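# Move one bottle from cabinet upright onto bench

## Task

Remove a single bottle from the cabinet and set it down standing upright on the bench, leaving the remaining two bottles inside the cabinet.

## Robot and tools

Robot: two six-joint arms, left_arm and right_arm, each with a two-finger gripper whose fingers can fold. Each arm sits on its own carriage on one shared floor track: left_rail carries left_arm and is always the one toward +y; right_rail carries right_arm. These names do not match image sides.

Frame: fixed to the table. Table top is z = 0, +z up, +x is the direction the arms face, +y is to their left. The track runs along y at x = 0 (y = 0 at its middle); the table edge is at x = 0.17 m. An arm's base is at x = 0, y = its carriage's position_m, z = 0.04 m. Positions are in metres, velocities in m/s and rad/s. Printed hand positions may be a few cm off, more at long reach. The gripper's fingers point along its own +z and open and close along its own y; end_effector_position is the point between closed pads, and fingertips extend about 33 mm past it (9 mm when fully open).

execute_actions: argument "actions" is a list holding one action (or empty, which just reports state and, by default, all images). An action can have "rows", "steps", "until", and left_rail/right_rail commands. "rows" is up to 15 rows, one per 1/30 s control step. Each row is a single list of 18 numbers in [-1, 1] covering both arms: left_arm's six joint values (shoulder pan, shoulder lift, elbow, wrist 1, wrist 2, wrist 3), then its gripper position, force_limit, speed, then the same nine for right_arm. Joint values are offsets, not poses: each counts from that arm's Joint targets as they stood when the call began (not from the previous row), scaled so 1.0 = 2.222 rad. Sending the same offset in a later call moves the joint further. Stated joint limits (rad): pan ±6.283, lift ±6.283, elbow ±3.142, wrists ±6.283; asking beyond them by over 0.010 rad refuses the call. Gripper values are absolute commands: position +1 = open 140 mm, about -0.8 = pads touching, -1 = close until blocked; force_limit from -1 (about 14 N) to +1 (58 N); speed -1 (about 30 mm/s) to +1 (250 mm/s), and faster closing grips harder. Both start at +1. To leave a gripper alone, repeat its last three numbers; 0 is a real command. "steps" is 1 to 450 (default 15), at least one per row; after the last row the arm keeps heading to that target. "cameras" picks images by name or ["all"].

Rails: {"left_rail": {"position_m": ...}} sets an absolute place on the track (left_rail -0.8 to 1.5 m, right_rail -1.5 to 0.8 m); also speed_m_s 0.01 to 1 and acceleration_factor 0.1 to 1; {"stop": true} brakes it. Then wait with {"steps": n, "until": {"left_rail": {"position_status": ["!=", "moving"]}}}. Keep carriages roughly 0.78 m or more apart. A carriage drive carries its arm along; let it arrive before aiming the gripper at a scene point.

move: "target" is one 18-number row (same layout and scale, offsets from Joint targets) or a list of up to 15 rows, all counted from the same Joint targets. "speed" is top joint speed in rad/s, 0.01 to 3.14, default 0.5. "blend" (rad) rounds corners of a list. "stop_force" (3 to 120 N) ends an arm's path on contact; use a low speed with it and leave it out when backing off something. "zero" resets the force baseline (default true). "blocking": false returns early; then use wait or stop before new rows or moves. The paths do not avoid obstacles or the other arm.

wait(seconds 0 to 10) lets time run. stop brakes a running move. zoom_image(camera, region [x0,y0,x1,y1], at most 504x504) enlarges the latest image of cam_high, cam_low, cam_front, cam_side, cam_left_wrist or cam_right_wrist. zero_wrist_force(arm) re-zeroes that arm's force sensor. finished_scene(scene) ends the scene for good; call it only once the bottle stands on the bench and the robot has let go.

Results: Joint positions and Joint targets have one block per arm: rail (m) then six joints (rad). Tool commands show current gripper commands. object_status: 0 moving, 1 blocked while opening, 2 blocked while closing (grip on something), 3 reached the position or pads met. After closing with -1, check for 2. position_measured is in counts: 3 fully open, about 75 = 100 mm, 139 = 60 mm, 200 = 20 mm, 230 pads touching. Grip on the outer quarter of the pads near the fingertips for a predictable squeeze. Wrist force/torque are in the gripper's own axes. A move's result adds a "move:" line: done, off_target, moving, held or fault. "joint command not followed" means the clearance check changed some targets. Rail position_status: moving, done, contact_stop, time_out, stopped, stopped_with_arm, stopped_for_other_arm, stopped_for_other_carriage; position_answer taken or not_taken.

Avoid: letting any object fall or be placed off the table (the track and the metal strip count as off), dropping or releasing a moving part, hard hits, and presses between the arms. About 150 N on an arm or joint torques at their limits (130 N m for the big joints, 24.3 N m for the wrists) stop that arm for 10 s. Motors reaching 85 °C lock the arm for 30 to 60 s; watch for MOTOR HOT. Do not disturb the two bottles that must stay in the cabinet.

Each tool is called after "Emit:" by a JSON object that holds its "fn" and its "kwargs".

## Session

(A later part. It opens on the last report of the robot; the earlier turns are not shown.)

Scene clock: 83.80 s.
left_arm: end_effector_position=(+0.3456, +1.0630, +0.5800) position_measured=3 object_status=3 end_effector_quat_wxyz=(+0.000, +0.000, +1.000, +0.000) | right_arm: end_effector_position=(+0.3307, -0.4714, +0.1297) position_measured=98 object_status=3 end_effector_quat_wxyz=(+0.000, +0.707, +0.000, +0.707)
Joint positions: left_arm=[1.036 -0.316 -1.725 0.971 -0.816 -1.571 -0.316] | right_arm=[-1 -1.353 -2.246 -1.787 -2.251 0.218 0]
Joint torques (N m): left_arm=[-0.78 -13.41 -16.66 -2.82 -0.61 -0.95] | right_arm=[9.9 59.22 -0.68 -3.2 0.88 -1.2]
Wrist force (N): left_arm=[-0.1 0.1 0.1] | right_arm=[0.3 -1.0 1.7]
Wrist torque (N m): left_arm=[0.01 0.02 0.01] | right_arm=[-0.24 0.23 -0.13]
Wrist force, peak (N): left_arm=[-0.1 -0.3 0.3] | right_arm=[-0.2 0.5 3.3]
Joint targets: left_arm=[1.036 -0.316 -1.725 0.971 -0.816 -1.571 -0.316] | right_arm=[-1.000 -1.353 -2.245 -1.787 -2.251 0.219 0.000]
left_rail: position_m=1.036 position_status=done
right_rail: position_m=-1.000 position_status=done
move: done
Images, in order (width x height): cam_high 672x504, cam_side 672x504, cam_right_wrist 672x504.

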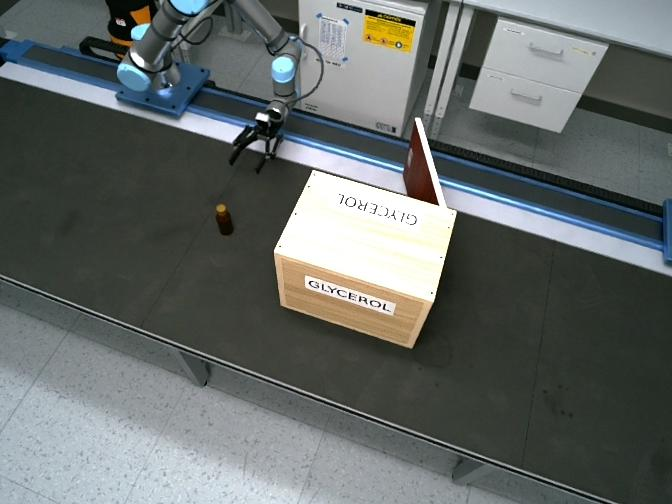

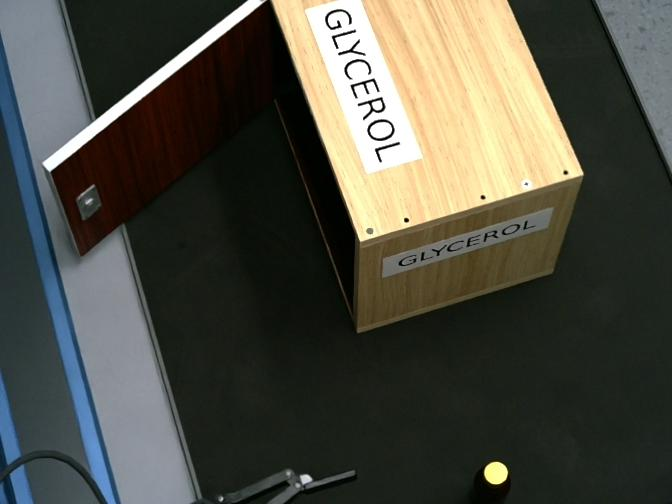

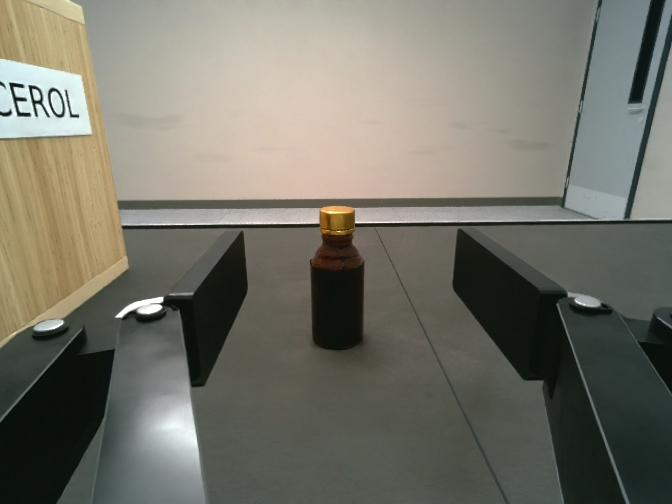

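Emit:
{"fn": "move", "kwargs": {"target": [-0.8729,0.2566,0.4037,0.0463,0.6344,0.1422,-1,0,0,0,0,0,0,0,0,0.25,-0.5,-1], "speed": 1.0}}

Emit:
{"fn": "execute_actions", "kwargs": {"actions": [{"left_rail":{"position_m":0.70},"steps":200,"until":{"left_rail":{"position_status":["!=","moving"]}}}], "cameras": ["cam_high","cam_front","cam_left_wrist"]}}

Scene clock: 89.03 s.
left_arm: end_effector_position=(+0.0766, +0.4331, +0.2353) position_measured=233 object_status=3 end_effector_quat_wxyz=(+0.183, +0.683, -0.182, +0.683) | right_arm: end_effector_position=(+0.3305, -0.4714, +0.1298) position_measured=98 object_status=3 end_effector_quat_wxyz=(+0.000, +0.707, +0.000, +0.707)
Joint positions: left_arm=[1.036 -2.255 -1.155 1.867 -0.713 -0.161 0] | right_arm=[-1 -1.353 -2.245 -1.787 -2.251 0.219 0]
Joint torques (N m): left_arm=[-9.68 -25.37 -10.12 2.75 2.73 1.37] | right_arm=[8.41 58.85 -1.09 -3.18 0.93 -1.16]
Wrist force (N): left_arm=[4.4 -1.2 -0.1] | right_arm=[0.9 -0.4 1.8]
Wrist torque (N m): left_arm=[-0.43 -0.06 0.03] | right_arm=[-0.12 0.08 -0.13]
Wrist force, peak (N): left_arm=[4.4 -1.2 -0.1] | right_arm=[0.6 -0.4 2.2]
Joint targets: left_arm=[1.036 -2.256 -1.155 1.868 -0.713 -0.161 0.000] | right_arm=[-1.000 -1.353 -2.245 -1.787 -2.251 0.219 0.000]
left_rail: position_m=1.036 position_status=done
right_rail: position_m=-1.000 position_status=done
move: done

Scene clock: 90.43 s.
left_arm: end_effector_position=(+0.0764, +0.0972, +0.2352) position_measured=233 object_status=3 end_effector_quat_wxyz=(+0.183, +0.683, -0.183, +0.683) | right_arm: end_effector_position=(+0.3305, -0.4714, +0.1298) position_measured=98 object_status=3 end_effector_quat_wxyz=(+0.000, +0.707, +0.000, +0.707)
Joint positions: left_arm=[0.7 -2.256 -1.155 1.868 -0.713 -0.161 0] | right_arm=[-1 -1.353 -2.245 -1.787 -2.251 0.219 0]
Joint torques (N m): left_arm=[-6.23 -41.79 -15.46 -0.91 -0.46 1.44] | right_arm=[8.8 58.76 -0.86 -3.15 0.92 -1.17]
Wrist force (N): left_arm=[4.3 -1.2 -0.1] | right_arm=[0.8 -0.6 2.0]
Wrist torque (N m): left_arm=[-0.44 -0.04 0.03] | right_arm=[-0.15 0.10 -0.13]
Wrist force, peak (N): left_arm=[4.1 -3.3 -1.4] | right_arm=[0.7 -0.6 2.1]
Joint targets: left_arm=[0.700 -2.256 -1.155 1.868 -0.713 -0.161 0.000] | right_arm=[-1.000 -1.353 -2.245 -1.787 -2.251 0.219 0.000]
Tool commands: left_gripper/position=-1.0 left_gripper/force_limit=+0.0 left_gripper/speed=+0.0 right_gripper/position=+0.25 right_gripper/force_limit=-0.5 right_gripper/speed=-1.0
left_rail: position_m=0.700 position_status=done
right_rail: position_m=-1.000 position_status=done
Images, in order (width x height): cam_high 672x504, cam_front 672x504, cam_left_wrist 672x504.

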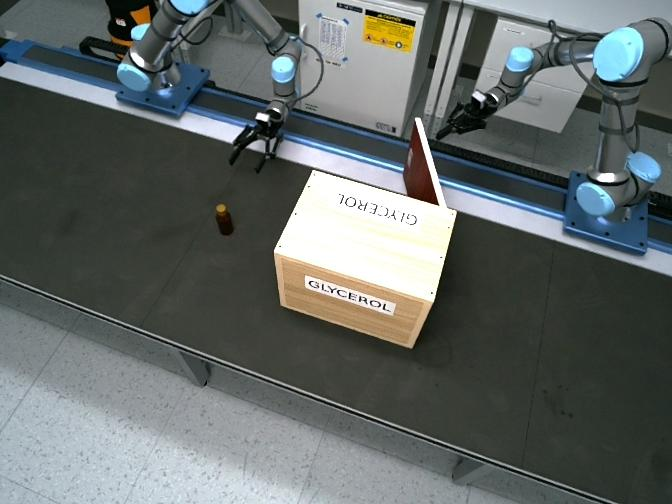

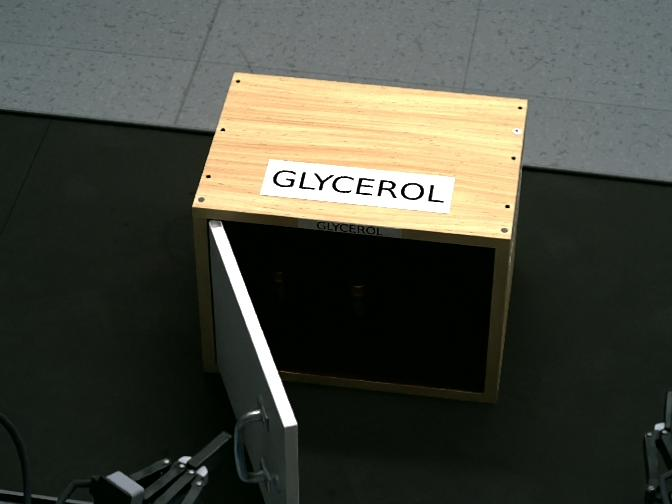

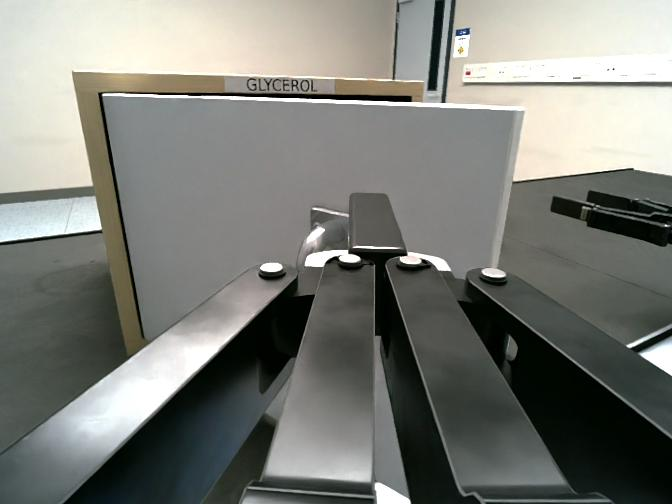

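Emit:
{"fn": "move", "kwargs": {"target": [[0.0506,0.0332,-0.0535,0.0203,0.0503,0,-1,0,0,0,0,0,0,0,0,0.25,-0.5,-1],[0.1161,0.0813,-0.1349,0.0536,0.1158,0,-1,0,0,0,0,0,0,0,0,0.25,-0.5,-1],[0.1789,0.1225,-0.2078,0.0853,0.1787,0,-1,0,0,0,0,0,0,0,0,0.25,-0.5,-1],[0.2397,0.1557,-0.2682,0.1126,0.2395,0,-1,0,0,0,0,0,0,0,0,0.25,-0.5,-1],[0.3008,0.1798,-0.3128,0.1329,0.3005,0,-1,0,0,0,0,0,0,0,0,0.25,-0.5,-1]], "blend": [0.03,0.03,0.03,0.03,0], "speed": [0.15,0.2,0.2,0.15,0.08], "stop_force": 22, "cameras": ["cam_high","cam_front","cam_side"]}}

Scene clock: 97.30 s.
left_arm: end_effector_position=(+0.3919, -0.1255, +0.2356) position_measured=233 object_status=3 end_effector_quat_wxyz=(+0.183, +0.683, -0.182, +0.683) | right_arm: end_effector_position=(+0.3305, -0.4714, +0.1298) position_measured=98 object_status=3 end_effector_quat_wxyz=(+0.000, +0.707, +0.000, +0.707)
Joint positions: left_arm=[0.7 -1.587 -0.756 1.172 -0.418 0.507 0] | right_arm=[-1 -1.353 -2.245 -1.787 -2.251 0.219 0]
Joint torques (N m): left_arm=[10.86 -46.42 -31.47 0.88 2.55 0.28] | right_arm=[8.51 58.87 -0.75 -3.12 0.87 -1.14]
Wrist force (N): left_arm=[5.2 -0.5 -2.6] | right_arm=[0.3 -0.2 1.9]
Wrist torque (N m): left_arm=[-0.38 -0.12 0.03] | right_arm=[-0.08 0.22 -0.13]
Wrist force, peak (N): left_arm=[6.8 -0.5 -2.1] | right_arm=[0.3 -0.3 2.3]
Joint targets: left_arm=[0.700 -1.587 -0.756 1.172 -0.418 0.507 0.000] | right_arm=[-1.000 -1.353 -2.245 -1.787 -2.251 0.219 0.000]
left_rail: position_m=0.700 position_status=done
right_rail: position_m=-1.000 position_status=done
move: done
Images, in order (width x height): cam_high 672x504, cam_front 672x504, cam_side 672x504.

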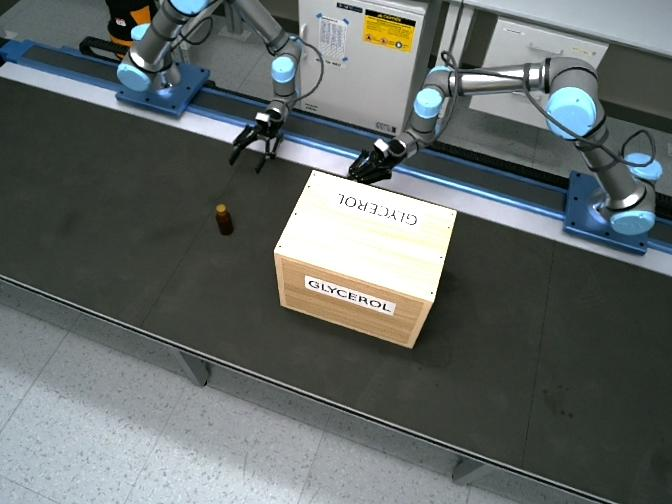

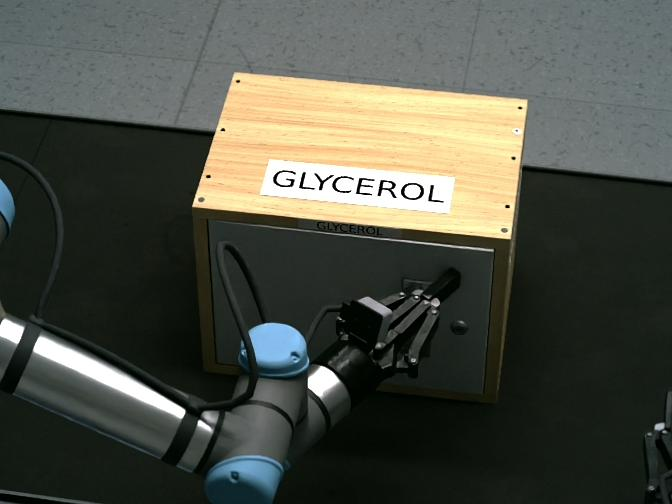

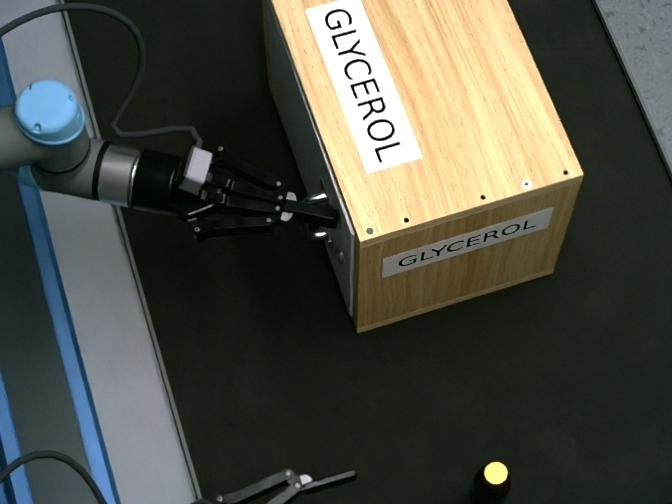

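Emit:
{"fn": "zoom_image", "kwargs": {"camera": "cam_side", "region": [250, 100, 400, 340]}}

Scaled by 2.100 from the camera's 672x504 image, which has a finer 960x720 frame.

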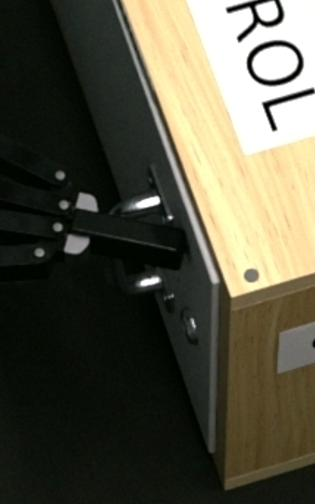

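Emit:
{"fn": "move", "kwargs": {"target": [0.0118,0.0039,-0.0064,0.0034,0.0120,0,-1,0,0,0,0,0,0,0,0,0.25,-0.5,-1], "speed": 0.03, "stop_force": 16, "cameras": ["cam_front","cam_side"]}}

Emit:
{"fn": "zoom_image", "kwargs": {"camera": "cam_side", "region": [250, 100, 400, 340]}}

Scene clock: 99.73 s.
left_arm: end_effector_position=(+0.4094, -0.1254, +0.2346) position_measured=233 object_status=3 end_effector_quat_wxyz=(+0.183, +0.683, -0.183, +0.683) | right_arm: end_effector_position=(+0.3305, -0.4714, +0.1298) position_measured=98 object_status=3 end_effector_quat_wxyz=(+0.000, +0.707, +0.000, +0.707)
Joint positions: left_arm=[0.7 -1.561 -0.747 1.158 -0.41 0.533 0] | right_arm=[-1 -1.353 -2.245 -1.787 -2.251 0.219 0]
Joint torques (N m): left_arm=[23.71 -43.6 -27.63 2.46 -1.42 0.28] | right_arm=[8.94 58.68 -1.09 -3.11 0.85 -1.18]
Wrist force (N): left_arm=[13.0 11.9 -9.8] | right_arm=[0.3 -0.7 1.8]
Wrist torque (N m): left_arm=[-0.74 -0.32 0.07] | right_arm=[-0.19 0.21 -0.13]
Wrist force, peak (N): left_arm=[13.1 12.4 -9.5] | right_arm=[0.7 -0.5 2.0]
Joint targets: left_arm=[0.700 -1.561 -0.747 1.158 -0.410 0.533 0.000] | right_arm=[-1.000 -1.353 -2.245 -1.787 -2.251 0.219 0.000]
left_rail: position_m=0.700 position_status=done
right_rail: position_m=-1.000 position_status=done
move: done
Images, in order (width x height): cam_front 672x504, cam_side 672x504.

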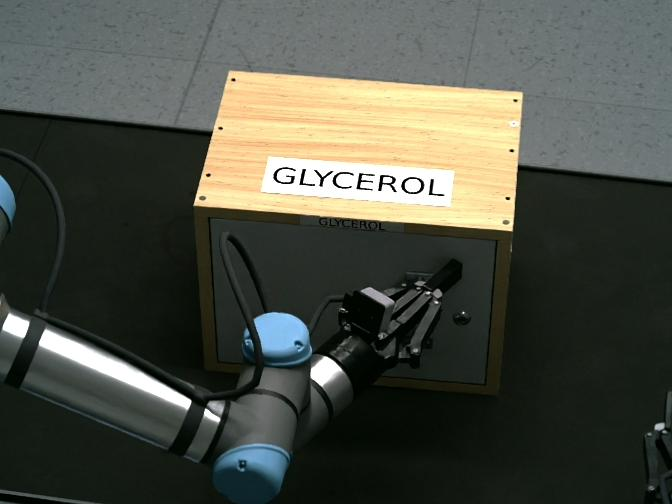

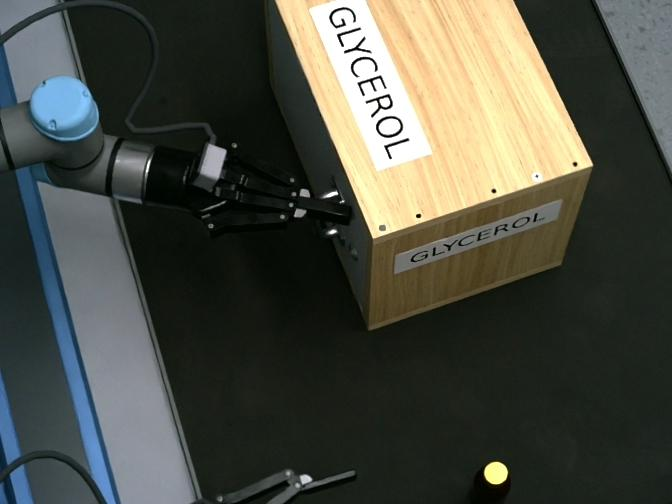

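Scaled by 2.100 from the camera's 672x504 image, which has a finer 960x720 frame.

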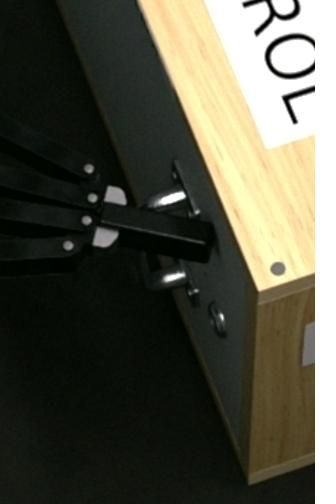

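Emit:
{"fn": "move", "kwargs": {"target": [-0.0729,-0.0280,0.0510,-0.0237,-0.0730,0,-1,0,0,0,0,0,0,0,0,0.25,-0.5,-1], "speed": 0.2, "cameras": ["cam_front","cam_high"]}}

Scene clock: 101.37 s.
left_arm: end_effector_position=(+0.3039, -0.1126, +0.2354) position_measured=233 object_status=3 end_effector_quat_wxyz=(+0.183, +0.683, -0.183, +0.683) | right_arm: end_effector_position=(+0.3305, -0.4714, +0.1298) position_measured=98 object_status=3 end_effector_quat_wxyz=(+0.000, +0.707, +0.000, +0.707)
Joint positions: left_arm=[0.7 -1.723 -0.809 1.271 -0.463 0.371 0] | right_arm=[-1 -1.353 -2.245 -1.787 -2.251 0.219 0]
Joint torques (N m): left_arm=[-8.57 -58.76 -14.33 -3.35 -2.67 -0.08] | right_arm=[8.37 58.62 -0.59 -3.08 0.68 -1.13]
Wrist force (N): left_arm=[5.7 -1.2 0.0] | right_arm=[0.6 -0.7 1.8]
Wrist torque (N m): left_arm=[-0.43 -0.30 0.05] | right_arm=[-0.17 0.14 -0.13]
Wrist force, peak (N): left_arm=[13.0 12.1 -9.9] | right_arm=[0.7 -0.5 2.0]
Joint targets: left_arm=[0.700 -1.723 -0.809 1.272 -0.463 0.371 0.000] | right_arm=[-1.000 -1.353 -2.245 -1.787 -2.251 0.219 0.000]
left_rail: position_m=0.700 position_status=done
right_rail: position_m=-1.000 position_status=done
move: done
Images, in order (width x height): cam_high 672x504, cam_front 672x504.

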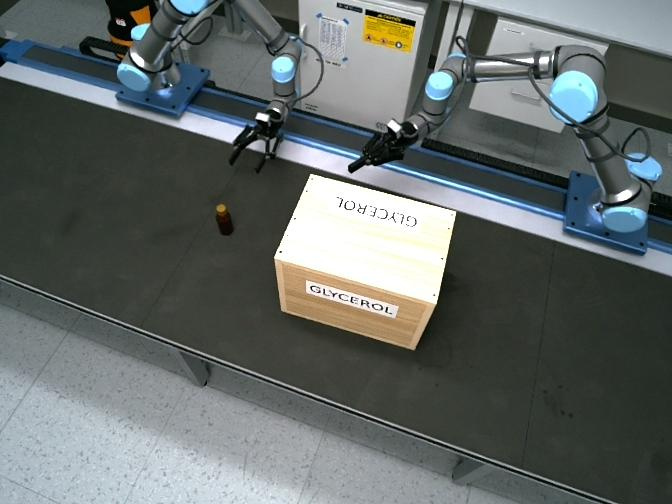

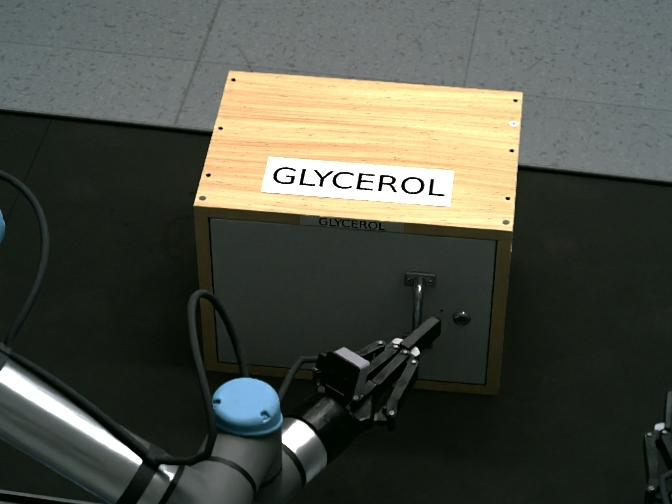

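Emit:
{"fn": "finished_scene", "kwargs": {"scene": 1}}

The scene is finished: the task was done.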